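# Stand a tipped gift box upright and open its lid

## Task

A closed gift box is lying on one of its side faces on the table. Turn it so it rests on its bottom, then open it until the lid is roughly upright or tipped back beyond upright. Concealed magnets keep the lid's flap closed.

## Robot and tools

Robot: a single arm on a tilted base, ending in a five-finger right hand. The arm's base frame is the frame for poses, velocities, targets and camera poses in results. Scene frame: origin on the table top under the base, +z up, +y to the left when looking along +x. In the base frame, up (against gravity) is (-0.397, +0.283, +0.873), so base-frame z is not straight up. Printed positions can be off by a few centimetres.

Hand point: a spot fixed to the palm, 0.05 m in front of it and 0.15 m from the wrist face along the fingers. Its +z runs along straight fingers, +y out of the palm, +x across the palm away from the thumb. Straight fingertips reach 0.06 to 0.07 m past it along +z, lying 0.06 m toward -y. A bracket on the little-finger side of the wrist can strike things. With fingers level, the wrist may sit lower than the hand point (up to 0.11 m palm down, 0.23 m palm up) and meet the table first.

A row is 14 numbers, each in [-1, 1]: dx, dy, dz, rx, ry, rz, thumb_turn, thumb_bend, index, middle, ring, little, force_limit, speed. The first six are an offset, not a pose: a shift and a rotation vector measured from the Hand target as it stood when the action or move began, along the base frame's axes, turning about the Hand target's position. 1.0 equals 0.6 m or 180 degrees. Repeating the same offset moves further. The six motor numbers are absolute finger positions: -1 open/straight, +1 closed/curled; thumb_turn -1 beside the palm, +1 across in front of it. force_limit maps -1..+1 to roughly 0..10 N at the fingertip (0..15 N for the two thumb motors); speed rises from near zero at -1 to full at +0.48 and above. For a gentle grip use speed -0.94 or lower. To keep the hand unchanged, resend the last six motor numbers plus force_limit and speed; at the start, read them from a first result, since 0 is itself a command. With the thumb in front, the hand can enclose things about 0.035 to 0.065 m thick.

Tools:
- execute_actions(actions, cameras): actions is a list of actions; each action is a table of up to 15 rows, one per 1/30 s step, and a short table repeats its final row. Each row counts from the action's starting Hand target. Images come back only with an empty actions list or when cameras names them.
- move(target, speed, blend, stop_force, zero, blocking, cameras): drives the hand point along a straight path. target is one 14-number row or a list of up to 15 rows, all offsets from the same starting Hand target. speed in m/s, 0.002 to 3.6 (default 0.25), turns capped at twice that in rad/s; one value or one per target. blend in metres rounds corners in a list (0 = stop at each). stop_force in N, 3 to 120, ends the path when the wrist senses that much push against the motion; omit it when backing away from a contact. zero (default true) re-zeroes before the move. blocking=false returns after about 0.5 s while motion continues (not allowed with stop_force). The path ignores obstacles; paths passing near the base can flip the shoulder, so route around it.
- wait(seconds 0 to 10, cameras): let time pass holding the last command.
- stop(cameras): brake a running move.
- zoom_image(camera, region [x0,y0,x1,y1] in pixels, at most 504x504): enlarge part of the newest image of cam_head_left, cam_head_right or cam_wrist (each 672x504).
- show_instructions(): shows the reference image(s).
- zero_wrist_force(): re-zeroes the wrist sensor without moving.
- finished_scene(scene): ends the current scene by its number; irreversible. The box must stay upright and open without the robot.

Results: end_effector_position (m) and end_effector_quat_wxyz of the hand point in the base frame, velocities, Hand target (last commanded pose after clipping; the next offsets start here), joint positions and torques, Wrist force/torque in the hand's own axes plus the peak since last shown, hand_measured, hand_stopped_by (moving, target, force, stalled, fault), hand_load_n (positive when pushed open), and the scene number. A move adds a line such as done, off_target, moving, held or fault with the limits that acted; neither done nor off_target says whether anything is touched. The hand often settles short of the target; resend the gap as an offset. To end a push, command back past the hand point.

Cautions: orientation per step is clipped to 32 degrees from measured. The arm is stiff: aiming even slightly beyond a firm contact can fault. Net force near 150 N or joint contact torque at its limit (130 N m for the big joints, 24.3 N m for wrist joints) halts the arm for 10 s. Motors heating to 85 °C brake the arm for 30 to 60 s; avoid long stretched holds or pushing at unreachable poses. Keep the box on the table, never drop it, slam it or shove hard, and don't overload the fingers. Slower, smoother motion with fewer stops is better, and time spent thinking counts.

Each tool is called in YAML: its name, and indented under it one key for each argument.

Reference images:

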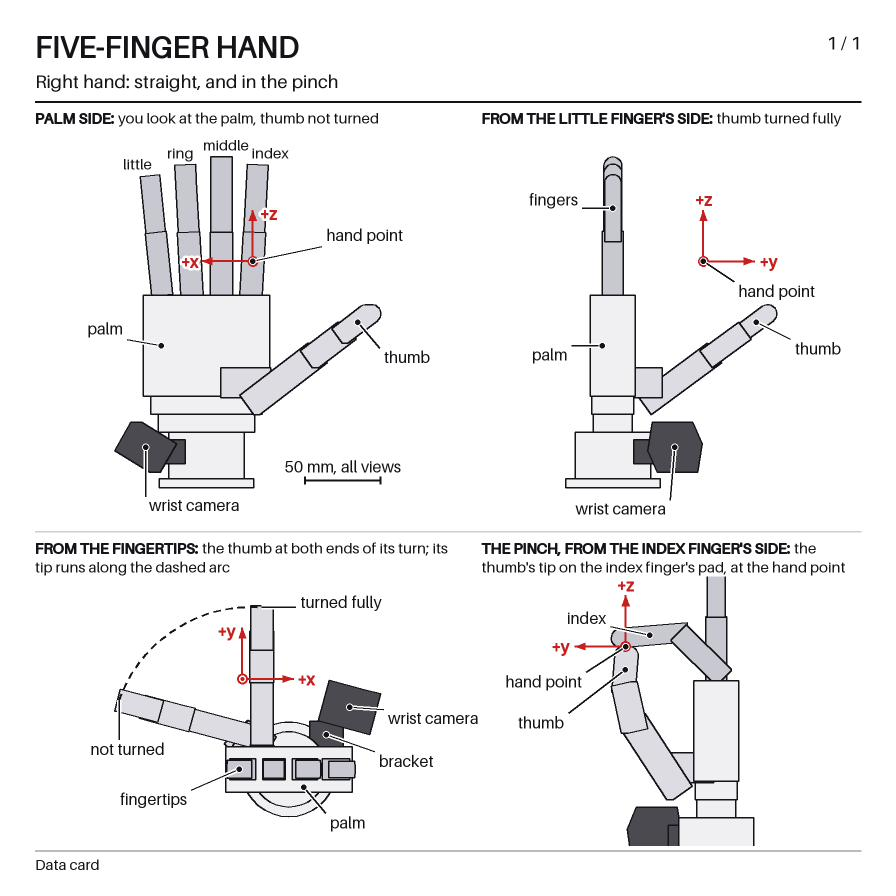

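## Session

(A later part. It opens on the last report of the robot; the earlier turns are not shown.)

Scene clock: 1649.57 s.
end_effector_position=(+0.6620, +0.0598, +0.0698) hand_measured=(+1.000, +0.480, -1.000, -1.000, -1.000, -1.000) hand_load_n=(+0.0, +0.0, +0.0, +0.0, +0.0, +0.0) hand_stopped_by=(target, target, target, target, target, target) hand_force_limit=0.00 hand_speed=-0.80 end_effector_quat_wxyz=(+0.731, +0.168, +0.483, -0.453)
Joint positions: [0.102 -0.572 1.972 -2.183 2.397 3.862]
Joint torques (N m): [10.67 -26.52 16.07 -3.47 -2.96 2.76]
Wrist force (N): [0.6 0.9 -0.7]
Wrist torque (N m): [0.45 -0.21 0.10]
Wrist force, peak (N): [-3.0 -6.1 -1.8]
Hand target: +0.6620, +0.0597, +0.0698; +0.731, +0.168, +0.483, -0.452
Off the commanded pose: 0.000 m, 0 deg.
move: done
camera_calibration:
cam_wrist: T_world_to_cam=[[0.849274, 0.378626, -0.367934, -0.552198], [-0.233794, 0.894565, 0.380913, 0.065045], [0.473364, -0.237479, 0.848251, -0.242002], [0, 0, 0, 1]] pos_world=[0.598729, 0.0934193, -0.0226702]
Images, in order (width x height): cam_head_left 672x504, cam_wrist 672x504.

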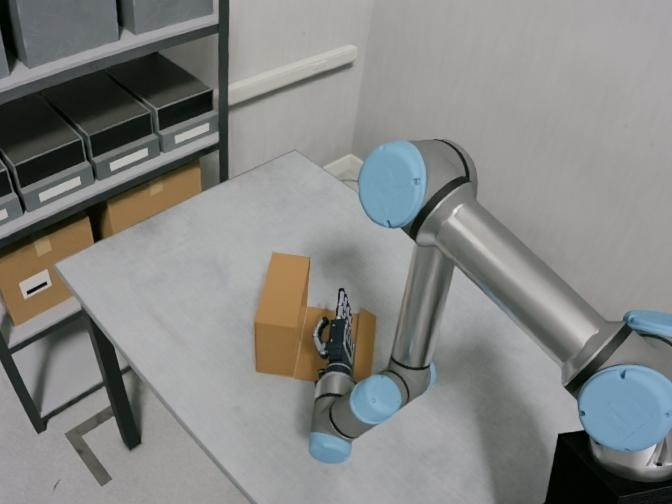

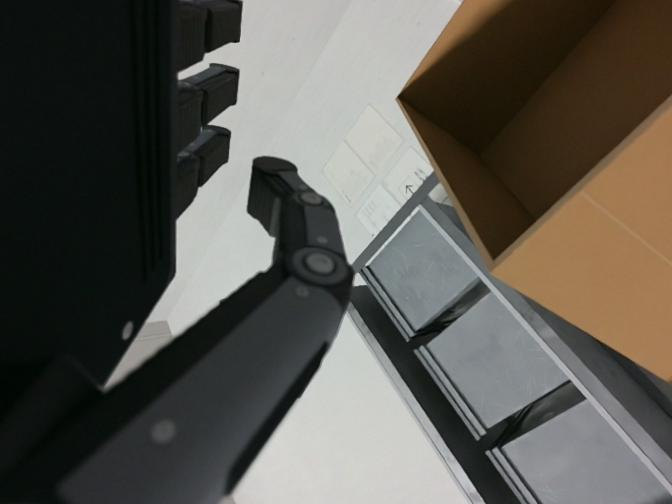

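move:
  target:
    - [-0.0529,0.0181,-0.0299,0.0615,-0.0761,0.0527,1,0.05,-1,-1,-1,-1,0,-0.3]
    - [-0.0158,-0.0084,-0.1114,0.0615,-0.0761,0.0527,1,0.05,-1,-1,-1,-1,0,-0.3]
  blend: [0.01,0]
  speed: 0.12
  cameras: ["cam_head_left","cam_wrist"]

Scene clock: 1800.73 s.
end_effector_position=(+0.6524, +0.0547, +0.0031) hand_measured=(+1.000, +0.050, -1.000, -1.000, -1.000, -1.000) hand_load_n=(+0.0, +0.0, +0.0, +0.0, +0.0, +0.0) hand_stopped_by=(target, target, target, target, target, target) hand_force_limit=0.00 hand_speed=-0.30 end_effector_quat_wxyz=(+0.798, +0.250, +0.446, -0.319)
Joint positions: [0.088 -0.36 1.857 -2.271 2.388 4.225]
Joint torques (N m): [10.49 -24.25 -7.99 0.14 -2.93 2.62]
Wrist force (N): [-0.1 0.4 -0.7]
Wrist torque (N m): [0.29 -0.08 0.07]
Wrist force, peak (N): [0.4 1.3 -0.6]
Hand target: +0.6525, +0.0547, +0.0029; +0.798, +0.250, +0.446, -0.319
Off the commanded pose: 0.000 m, 0 deg.
move: done
camera_calibration:
cam_wrist: T_world_to_cam=[[0.823902, 0.561891, -0.0739182, -0.56105], [-0.472994, 0.753601, 0.456467, 0.256313], [0.31219, -0.341121, 0.886665, -0.0713687], [0, 0, 0, 1]] pos_world=[0.605765, 0.0977455, -0.0951901]
Images, in order (width x height): cam_head_left 672x504, cam_wrist 672x504.

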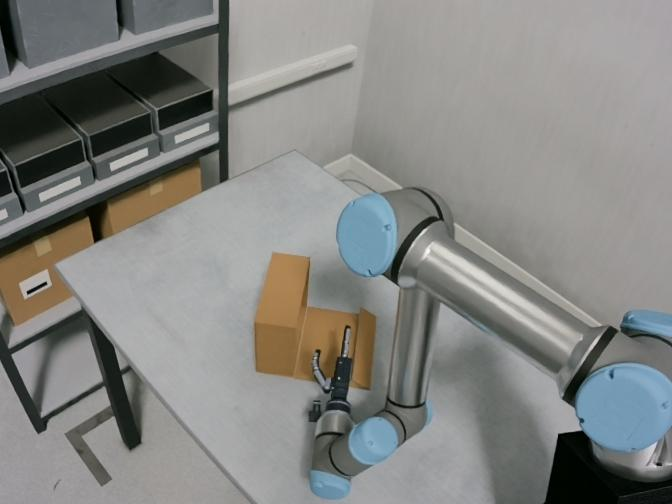

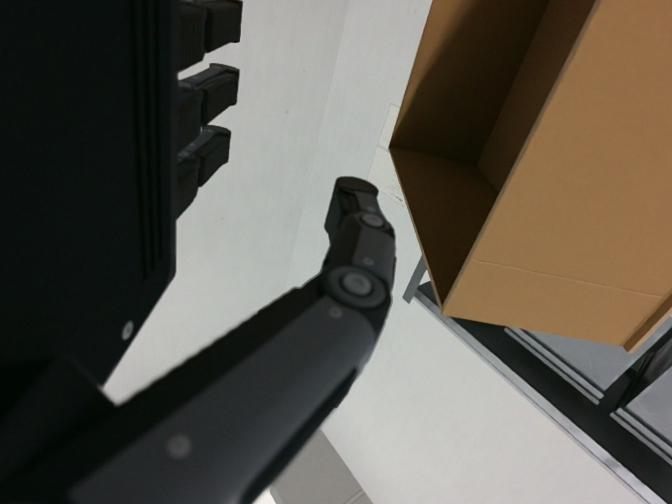

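move:
  target: [0.0710,0.0727,0.0220,0,0,0,1,0.05,-1,-1,-1,-1,0,-0.3]
  speed: 0.1
  stop_force: 5
  cameras: ["cam_head_left","cam_wrist"]

Scene clock: 1822.07 s.
end_effector_position=(+0.6951, +0.0983, +0.0161) hand_measured=(+1.000, +0.050, -1.000, -1.000, -1.000, -1.000) hand_load_n=(+0.0, +0.0, +0.0, +0.0, +0.0, +0.0) hand_stopped_by=(target, target, target, target, target, target) hand_force_limit=0.00 hand_speed=-0.30 end_effector_quat_wxyz=(+0.798, +0.250, +0.446, -0.319)
Joint positions: [0.161 -0.363 1.721 -2.19 2.438 4.146]
Joint torques (N m): [26.08 -27.41 -11.31 0.14 0.93 -2.81]
Wrist force (N): [0.4 0.4 -0.5]
Wrist torque (N m): [0.28 -0.19 0.16]
Wrist force, peak (N): [0.2 1.1 -0.7]
Hand target: +0.6951, +0.0983, +0.0161; +0.798, +0.250, +0.446, -0.319
Off the commanded pose: 0.000 m, 0 deg.
move: done
camera_calibration:
cam_wrist: T_world_to_cam=[[0.823928, 0.561863, -0.0738455, -0.619767], [-0.473008, 0.753617, 0.456425, 0.237677], [0.3121, -0.341132, 0.886692, -0.0813793], [0, 0, 0, 1]] pos_world=[0.648465, 0.141346, -0.0820904]
Images, in order (width x height): cam_head_left 672x504, cam_wrist 672x504.

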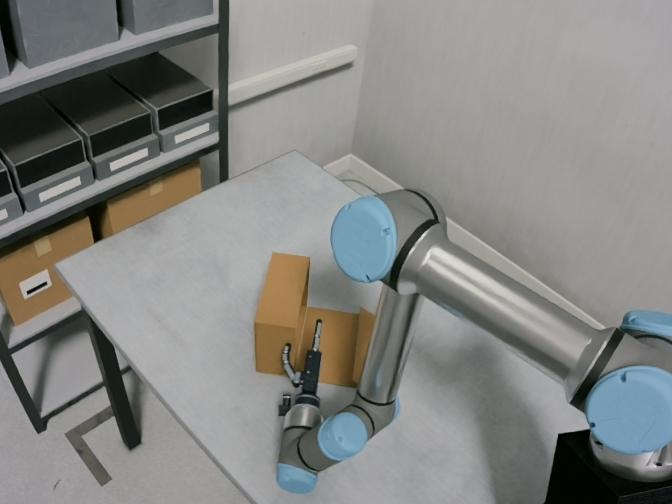

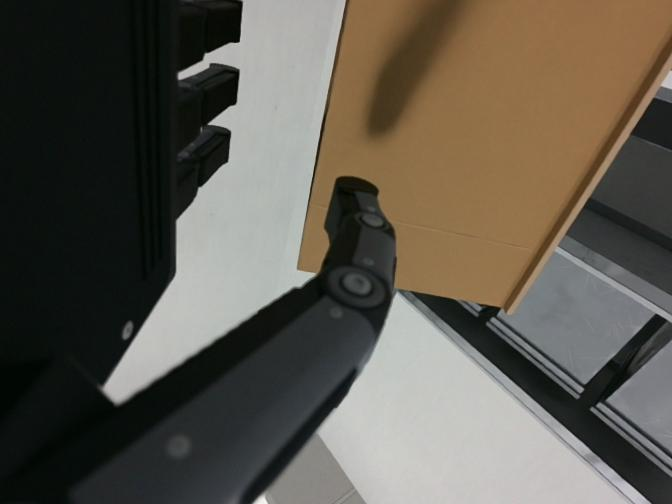

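move:
  target: [0.0277,-0.0342,0.0237,0,0,0,1,0.05,-1,-1,-1,-1,0,-0.3]
  speed: 0.012
  stop_force: 3
  cameras: ["cam_head_left","cam_wrist"]

Scene clock: 1832.40 s.
end_effector_position=(+0.7117, +0.0778, +0.0304) hand_measured=(+1.000, +0.050, -1.000, -1.000, -1.000, -1.000) hand_load_n=(+0.0, +0.0, +0.0, +0.0, +0.0, +0.0) hand_stopped_by=(target, target, target, target, target, target) hand_force_limit=0.00 hand_speed=-0.30 end_effector_quat_wxyz=(+0.798, +0.250, +0.446, -0.319)
Joint positions: [0.12 -0.396 1.713 -2.115 2.411 4.191]
Joint torques (N m): [11.85 -51.8 -12.74 0.19 -2.81 2.59]
Wrist force (N): [0.3 0.6 -1.7]
Wrist torque (N m): [0.30 -0.19 0.06]
Wrist force, peak (N): [-0.2 0.5 -2.2]
Hand target: +0.7117, +0.0778, +0.0304; +0.798, +0.250, +0.446, -0.319
Off the commanded pose: 0.000 m, 0 deg.
move: done
camera_calibration:
cam_wrist: T_world_to_cam=[[0.823928, 0.561863, -0.0738455, -0.620878], [-0.473008, 0.753617, 0.456425, 0.254497], [0.3121, -0.341132, 0.886692, -0.106144], [0, 0, 0, 1]] pos_world=[0.665065, 0.120846, -0.0678904]
Images, in order (width x height): cam_head_left 672x504, cam_wrist 672x504.

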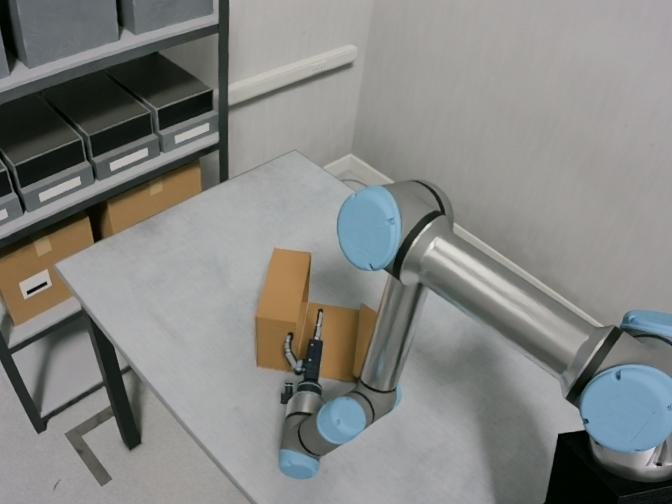

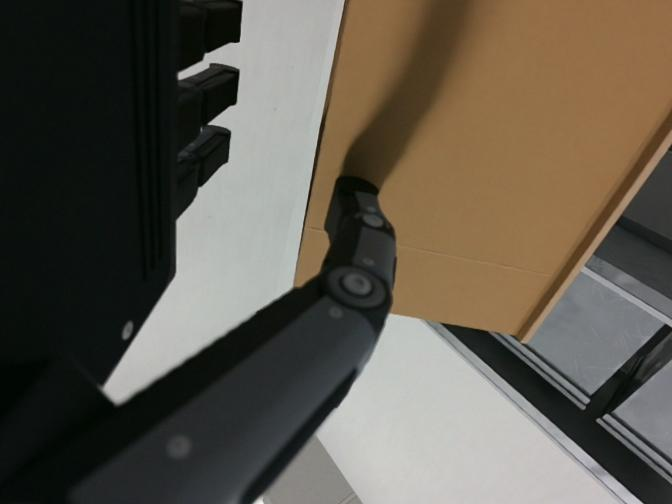

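execute_actions:
  actions:
    - [[0,0,0,0,0,0,1,0.05,0.7,-1,-1,-1,-0.4,-0.75]]
    - [[0,0,0,0,0,0,1,0.05,0.7,-1,-1,-1,-0.4,-0.75]]
    - [[0,0,0,0,0,0,1,0.05,0.7,-1,-1,-1,-0.4,-0.75]]
    - [[0,0,0,0,0,0,1,0.05,0.7,-1,-1,-1,-0.4,-0.75]]
  cameras: ["cam_wrist","cam_head_left"]

Scene clock: 1841.83 s.
end_effector_position=(+0.7117, +0.0778, +0.0304) hand_measured=(+1.000, +0.050, +0.174, -1.000, -1.000, -1.000) hand_load_n=(+0.0, +1.0, +8.5, +0.0, +0.0, +0.0) hand_stopped_by=(target, target, force, target, target, target) hand_force_limit=-0.40 hand_speed=-0.75 end_effector_quat_wxyz=(+0.798, +0.250, +0.446, -0.319)
Joint positions: [0.12 -0.396 1.713 -2.115 2.411 4.191]
Joint torques (N m): [15.81 -47.97 -10.23 -0.38 -1.54 2.64]
Wrist force (N): [-0.4 0.0 -0.7]
Wrist torque (N m): [0.31 -0.04 0.03]
Wrist force, peak (N): [0.2 0.4 -2.3]
Hand target: +0.7117, +0.0778, +0.0304; +0.798, +0.250, +0.446, -0.319
Off the commanded pose: 0.000 m, 0 deg.
camera_calibration:
cam_wrist: T_world_to_cam=[[0.823928, 0.561863, -0.0738455, -0.620878], [-0.473008, 0.753617, 0.456425, 0.254497], [0.3121, -0.341132, 0.886692, -0.106144], [0, 0, 0, 1]] pos_world=[0.665065, 0.120846, -0.0678904]
Images, in order (width x height): cam_head_left 672x504, cam_wrist 672x504.

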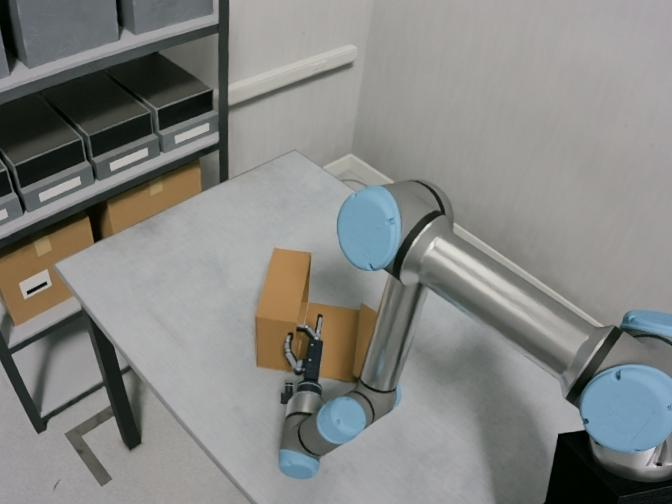

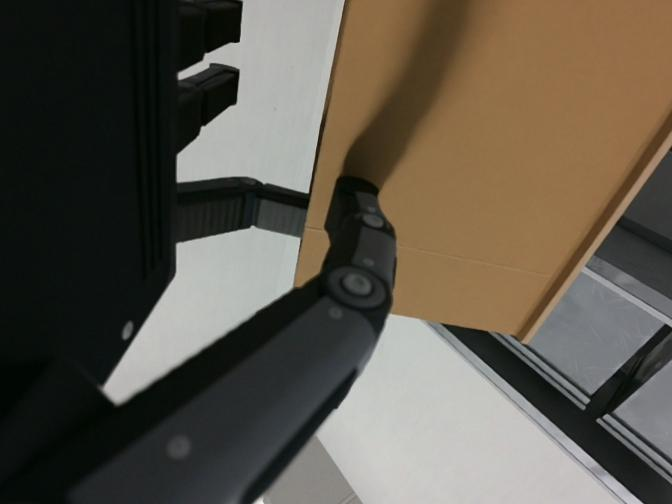

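move:
  target:
    - [0.0376,0.0514,0.0302,-0.0461,0.0571,-0.0395,1,0.05,0.7,-1,-1,-1,-0.4,-0.75]
    - [0.0860,0.0994,0.0431,-0.0923,0.1142,-0.0791,1,0.05,0.7,-1,-1,-1,-0.4,-0.75]
  blend: [0.01,0]
  speed: 0.08
  stop_force: 15
  cameras: ["cam_head_left","cam_wrist"]

Scene clock: 1878.33 s.
end_effector_position=(+0.7633, +0.1374, +0.0563) hand_measured=(+1.000, +0.050, +0.174, -1.000, -1.000, -1.000) hand_load_n=(-0.5, +0.0, +8.0, +0.0, +0.0, +0.0) hand_stopped_by=(target, target, force, target, target, target) hand_force_limit=-0.40 hand_speed=-0.75 end_effector_quat_wxyz=(+0.689, +0.125, +0.495, -0.514)
Joint positions: [0.218 -0.465 1.614 -2.031 2.475 3.556]
Joint torques (N m): [27.62 -35.36 -16.73 -0.57 0.28 -2.72]
Wrist force (N): [3.6 2.6 -0.6]
Wrist torque (N m): [0.45 -0.11 0.19]
Wrist force, peak (N): [3.7 2.9 -0.7]
Hand target: +0.7633, +0.1374, +0.0562; +0.689, +0.125, +0.496, -0.514
Off the commanded pose: 0.000 m, 0 deg.
move: done
camera_calibration:
cam_wrist: T_world_to_cam=[[0.824118, 0.267233, -0.499416, -0.630708], [-0.116029, 0.942659, 0.312941, -0.068257], [0.554407, -0.199953, 0.807868, -0.324868], [0, 0, 0, 1]] pos_world=[0.691967, 0.167931, -0.0311755]
Images, in order (width x height): cam_head_left 672x504, cam_wrist 672x504.

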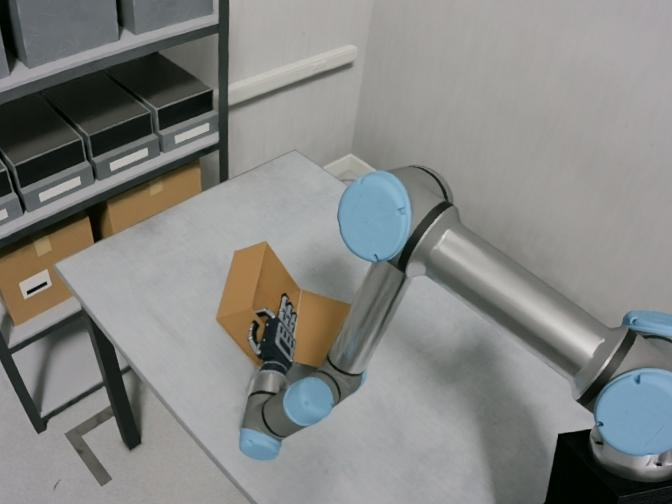

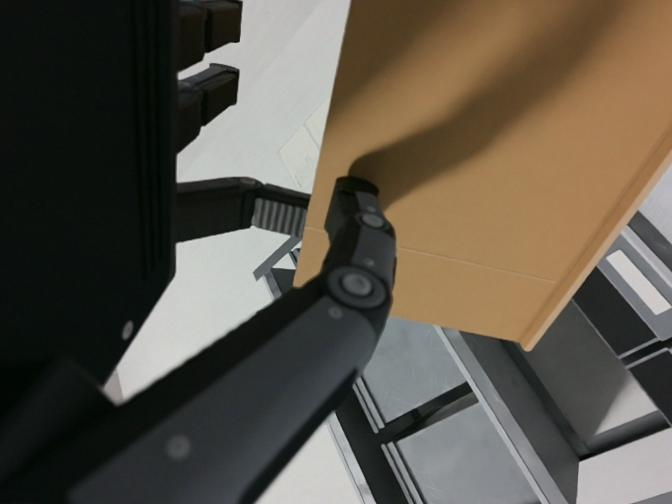

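move:
  target:
    - [0.0550,0.0423,-0.0031,-0.0461,0.0571,-0.0395,1,0.05,0.7,-1,-1,-1,-0.4,-0.75]
    - [0.1128,0.0761,-0.0218,-0.0923,0.1142,-0.0791,1,0.05,0.7,-1,-1,-1,-0.4,-0.75]
  blend: [0.01,0]
  speed: 0.08
  stop_force: 15
  cameras: ["cam_head_left","cam_wrist"]

Scene clock: 1896.43 s.
end_effector_position=(+0.8310, +0.1831, +0.0431) hand_measured=(+1.000, +0.050, +0.174, -1.000, -1.000, -1.000) hand_load_n=(+0.5, +2.0, +5.0, +0.0, +0.0, +0.0) hand_stopped_by=(target, target, force, target, target, target) hand_force_limit=-0.40 hand_speed=-0.75 end_effector_quat_wxyz=(+0.532, -0.008, +0.512, -0.675)
Joint positions: [0.286 -0.395 1.343 -1.898 2.516 2.945]
Joint torques (N m): [29.43 -37.92 -22.42 -0.42 0.21 -2.83]
Wrist force (N): [2.4 3.6 -0.4]
Wrist torque (N m): [0.59 -0.17 0.18]
Wrist force, peak (N): [2.9 4.5 -0.8]
Hand target: +0.8310, +0.1831, +0.0431; +0.532, -0.008, +0.512, -0.675
Off the commanded pose: 0.000 m, 0 deg.
move: done
camera_calibration:
cam_wrist: T_world_to_cam=[[0.60852, -0.105815, -0.786452, -0.44536], [0.188711, 0.981934, 0.0138994, -0.34688], [0.770773, -0.15687, 0.617495, -0.522044], [0, 0, 0, 1]] pos_world=[0.738848, 0.211595, -0.0230731]
Images, in order (width x height): cam_head_left 672x504, cam_wrist 672x504.

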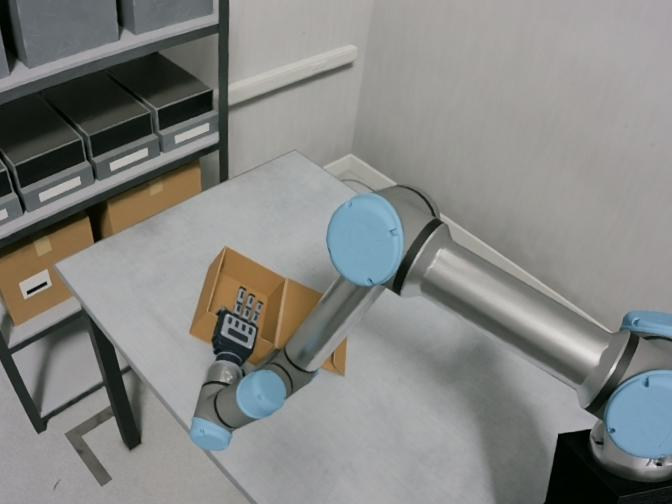

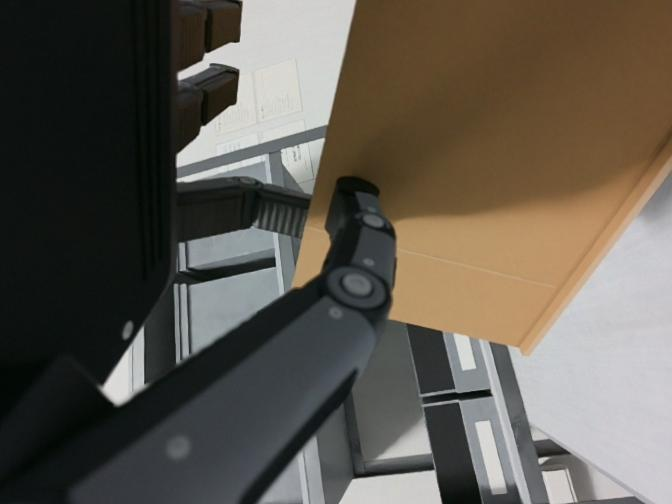

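move:
  target:
    - [0.0566,0.0229,-0.0330,-0.0461,0.0571,-0.0395,1,0.05,0.7,-1,-1,-1,-0.4,-0.75]
    - [0.1069,0.0341,-0.0755,-0.0923,0.1142,-0.0791,1,0.05,0.7,-1,-1,-1,-0.4,-0.75]
  blend: [0.01,0]
  speed: 0.05
  stop_force: 7
  cameras: ["cam_head_left","cam_wrist"]

Scene clock: 1911.97 s.
end_effector_position=(+0.8952, +0.2036, -0.0022) hand_measured=(+1.000, +0.050, +0.174, -1.000, -1.000, -1.000) hand_load_n=(+0.5, +4.0, +4.0, +0.0, +0.0, +0.0) hand_stopped_by=(target, target, force, target, target, target) hand_force_limit=-0.40 hand_speed=-0.75 end_effector_quat_wxyz=(-0.339, +0.141, -0.493, +0.789)
Joint positions: [0.314 -0.202 0.94 -1.717 2.533 2.384]
Joint torques (N m): [31.88 -40.27 -25.91 -0.3 0.25 -2.89]
Wrist force (N): [1.6 4.2 -0.6]
Wrist torque (N m): [0.69 -0.19 0.15]
Wrist force, peak (N): [3.2 4.5 -0.6]
Hand target: +0.8952, +0.2036, -0.0022; -0.339, +0.141, -0.493, +0.789
Off the commanded pose: 0.000 m, 0 deg.
move: done
camera_calibration:
cam_wrist: T_world_to_cam=[[0.235022, -0.457068, -0.857819, -0.11218], [0.359541, 0.860821, -0.360162, -0.507559], [0.903048, -0.223774, 0.366647, -0.645635], [0, 0, 0, 1]] pos_world=[0.791893, 0.241167, -0.042314]
Images, in order (width x height): cam_head_left 672x504, cam_wrist 672x504.

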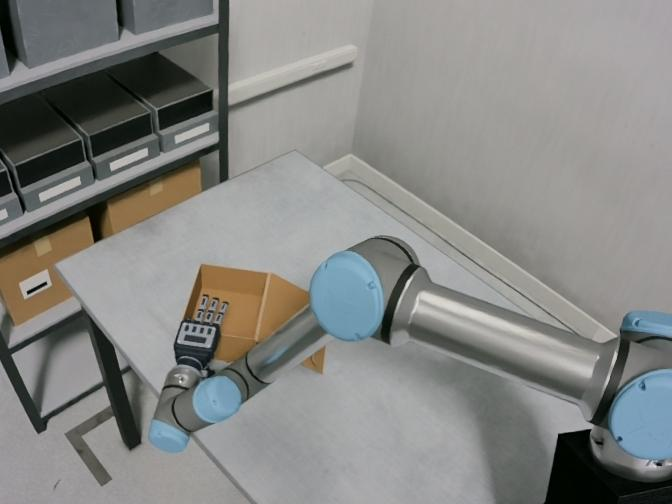

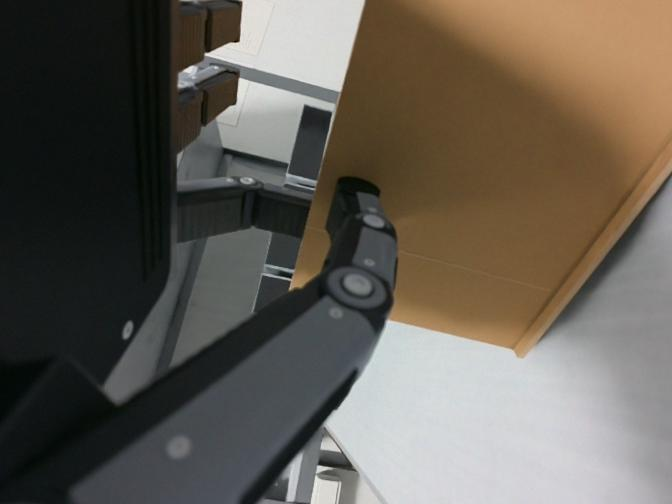

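zoom_image:
  camera: "cam_head_left"
  region: [150, 240, 350, 440]

zoom_image:
  camera: "cam_wrist"
  region: [372, 54, 672, 404]

Scaled by 2.520 from the camera's 672x504 image, which has a finer 960x720 frame.

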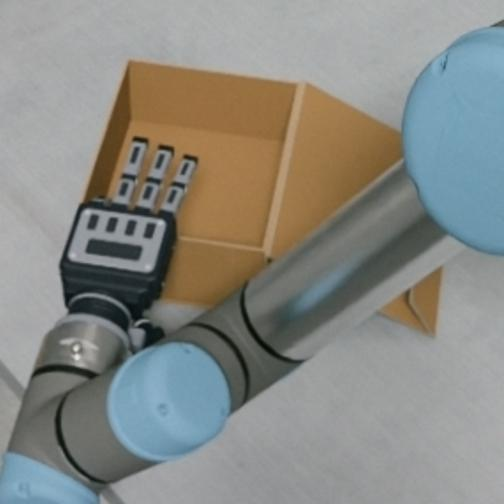

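Scaled by 1.440 from the camera's 672x504 image, which has a finer 960x720 frame.

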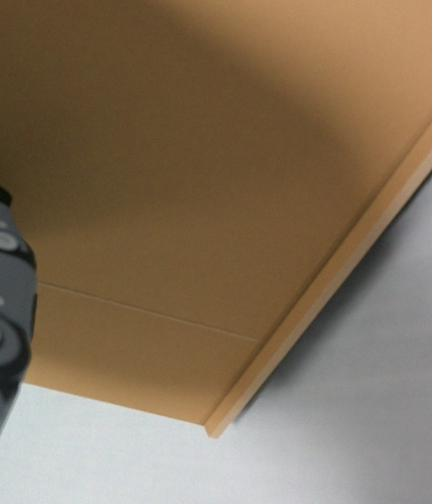

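move:
  target: [0.0079,-0.0057,-0.0175,0,0,0,1,0.05,0.7,-1,-1,-1,-0.4,-0.75]
  speed: 0.01
  stop_force: 3
  cameras: ["cam_wrist"]

zoom_image:
  camera: "cam_wrist"
  region: [372, 54, 672, 404]

Scene clock: 1923.10 s.
end_effector_position=(+0.8984, +0.2012, -0.0095) hand_measured=(+1.000, +0.050, +0.174, -1.000, -1.000, -1.000) hand_load_n=(+0.0, +2.5, +4.5, +0.0, +0.0, +0.0) hand_stopped_by=(target, target, force, target, target, target) hand_force_limit=-0.40 hand_speed=-0.75 end_effector_quat_wxyz=(-0.339, +0.141, -0.493, +0.789)
Joint positions: [0.31 -0.183 0.919 -1.71 2.531 2.39]
Joint torques (N m): [32.25 -62.1 0.2 -3.77 0.24 -2.78]
Wrist force (N): [1.8 3.6 -0.2]
Wrist torque (N m): [0.69 -0.22 0.04]
Wrist force, peak (N): [1.8 4.3 0.0]
Hand target: +0.8984, +0.2012, -0.0095; -0.339, +0.141, -0.493, +0.789 (not the last commanded pose)
Off the commanded pose: 0.004 m, 0 deg.
move: contact
camera_calibration:
cam_wrist: T_world_to_cam=[[0.235022, -0.457068, -0.857819, -0.120315], [0.359541, 0.860821, -0.360162, -0.509309], [0.903048, -0.223774, 0.366647, -0.646476], [0, 0, 0, 1]] pos_world=[0.795193, 0.238767, -0.049614]
Images, in order (width x height): cam_wrist 672x504.

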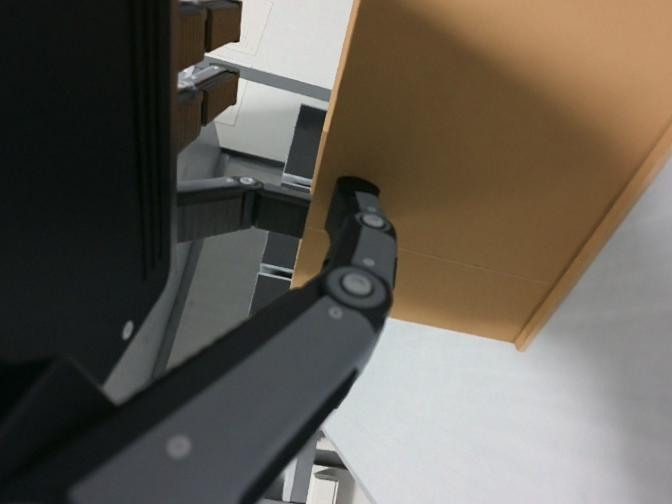

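Scaled by 1.440 from the camera's 672x504 image, which has a finer 960x720 frame.

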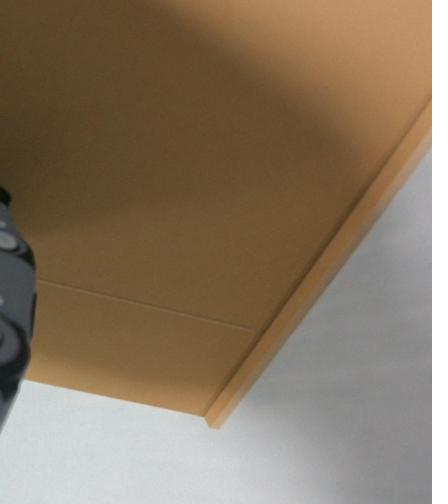

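execute_actions:
  actions:
    - [[0,0,0,0,0,0,1,0.05,-0.2,-1,-1,-1,-0.4,-0.8]]
    - [[0,0,0,0,0,0,1,0.05,-0.2,-1,-1,-1,-0.4,-0.8]]
    - [[0,0,0,0,0,0,1,0.05,-1,-1,-1,-1,-0.4,-0.3]]
    - [[0,0,0,0,0,0,1,0.05,-1,-1,-1,-1,-0.4,-0.3]]
  cameras: ["cam_head_left"]

Scene clock: 1931.97 s.
end_effector_position=(+0.8984, +0.2012, -0.0095) hand_measured=(+1.000, +0.050, -1.000, -1.000, -1.000, -1.000) hand_load_n=(+0.0, +0.5, +0.0, +0.0, +0.0, +0.0) hand_stopped_by=(target, target, target, target, target, target) hand_force_limit=-0.40 hand_speed=-0.30 end_effector_quat_wxyz=(-0.339, +0.141, -0.493, +0.789)
Joint positions: [0.31 -0.183 0.919 -1.71 2.531 2.39]
Joint torques (N m): [18.81 -49.35 0.19 -0.24 -2.13 -2.76]
Wrist force (N): [1.2 1.3 -1.3]
Wrist torque (N m): [0.59 -0.23 0.01]
Wrist force, peak (N): [1.6 4.0 -0.4]
Hand target: +0.8984, +0.2012, -0.0095; -0.339, +0.141, -0.493, +0.789
Off the commanded pose: 0.000 m, 0 deg.
Images, in order (width x height): cam_head_left 672x504.

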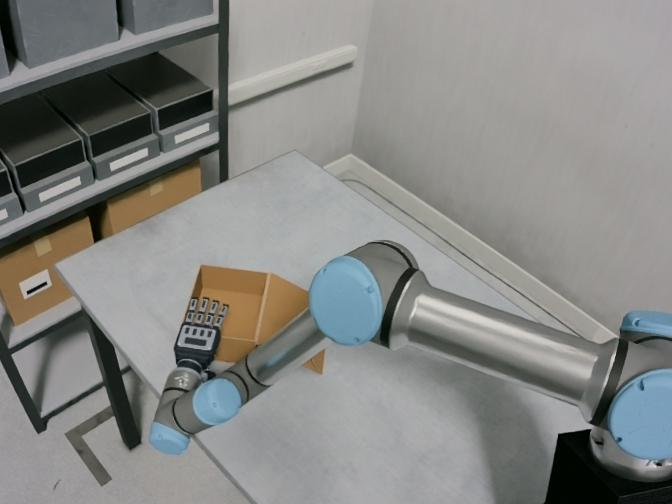

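move:
  target:
    - [-0.0272,0.0233,0.0373,0,0,0,1,0.05,-1,-1,-1,-1,-0.4,-0.3]
    - [-0.0754,0.0587,0.1377,0,0,0,1,0.05,-1,-1,-1,-1,-0.4,-0.3]
  blend: [0.005,0]
  speed: 0.1
  cameras: ["cam_head_left","cam_head_right","cam_wrist"]

zoom_image:
  camera: "cam_head_left"
  region: [150, 240, 350, 440]

Scene clock: 1940.83 s.
end_effector_position=(+0.8533, +0.2363, +0.0730) hand_measured=(+1.000, +0.050, -1.000, -1.000, -1.000, -1.000) hand_load_n=(+0.0, +0.0, +0.0, +0.0, +0.0, +0.0) hand_stopped_by=(target, target, target, target, target, target) hand_force_limit=-0.40 hand_speed=-0.30 end_effector_quat_wxyz=(-0.339, +0.141, -0.493, +0.789)
Joint positions: [0.372 -0.379 1.128 -1.801 2.563 2.296]
Joint torques (N m): [31.08 -62.9 1.33 -3.8 0.71 -2.94]
Wrist force (N): [1.0 1.5 -0.7]
Wrist torque (N m): [0.64 -0.21 0.07]
Wrist force, peak (N): [1.5 1.9 -1.2]
Hand target: +0.8532, +0.2364, +0.0731; -0.339, +0.141, -0.493, +0.789
Off the commanded pose: 0.000 m, 0 deg.
move: done
camera_calibration:
cam_wrist: T_world_to_cam=[[0.235022, -0.457068, -0.857819, -0.0228329], [0.359541, 0.860821, -0.360162, -0.493645], [0.903048, -0.223774, 0.366647, -0.62803], [0, 0, 0, 1]] pos_world=[0.749993, 0.273967, 0.032886]

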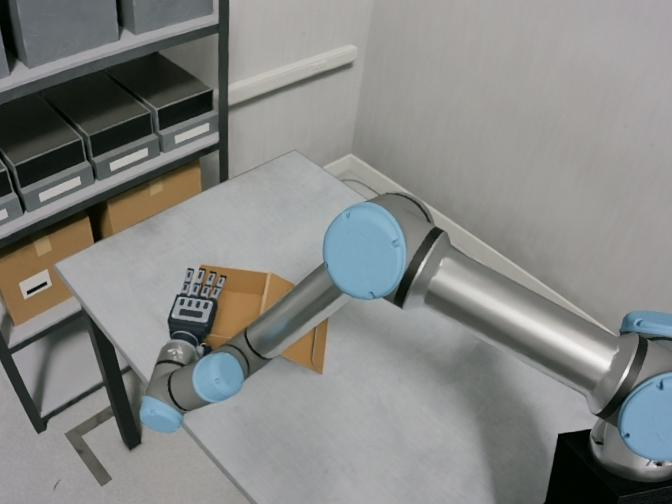

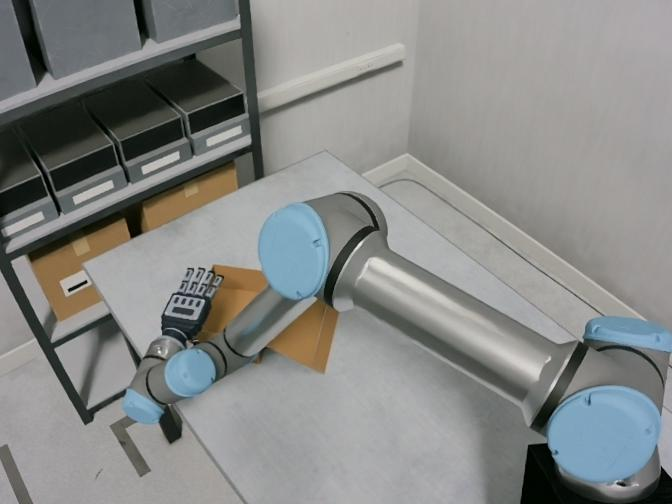

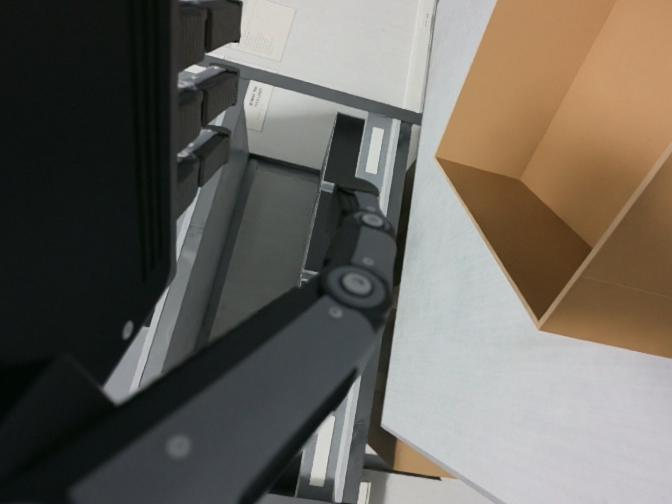

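Scaled by 2.520 from the camera's 672x504 image, which has a finer 960x720 frame.

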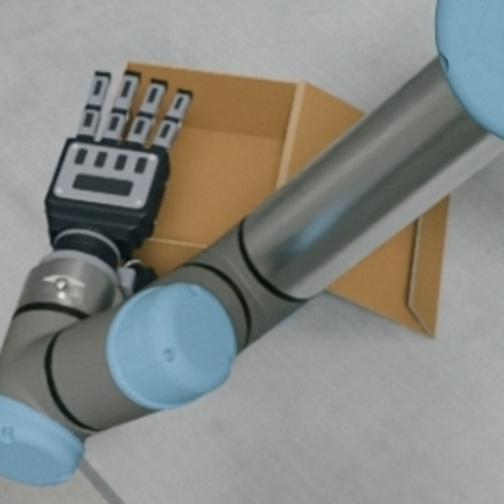

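finished_scene:
  scene: 1

The scene is finished: the task was done.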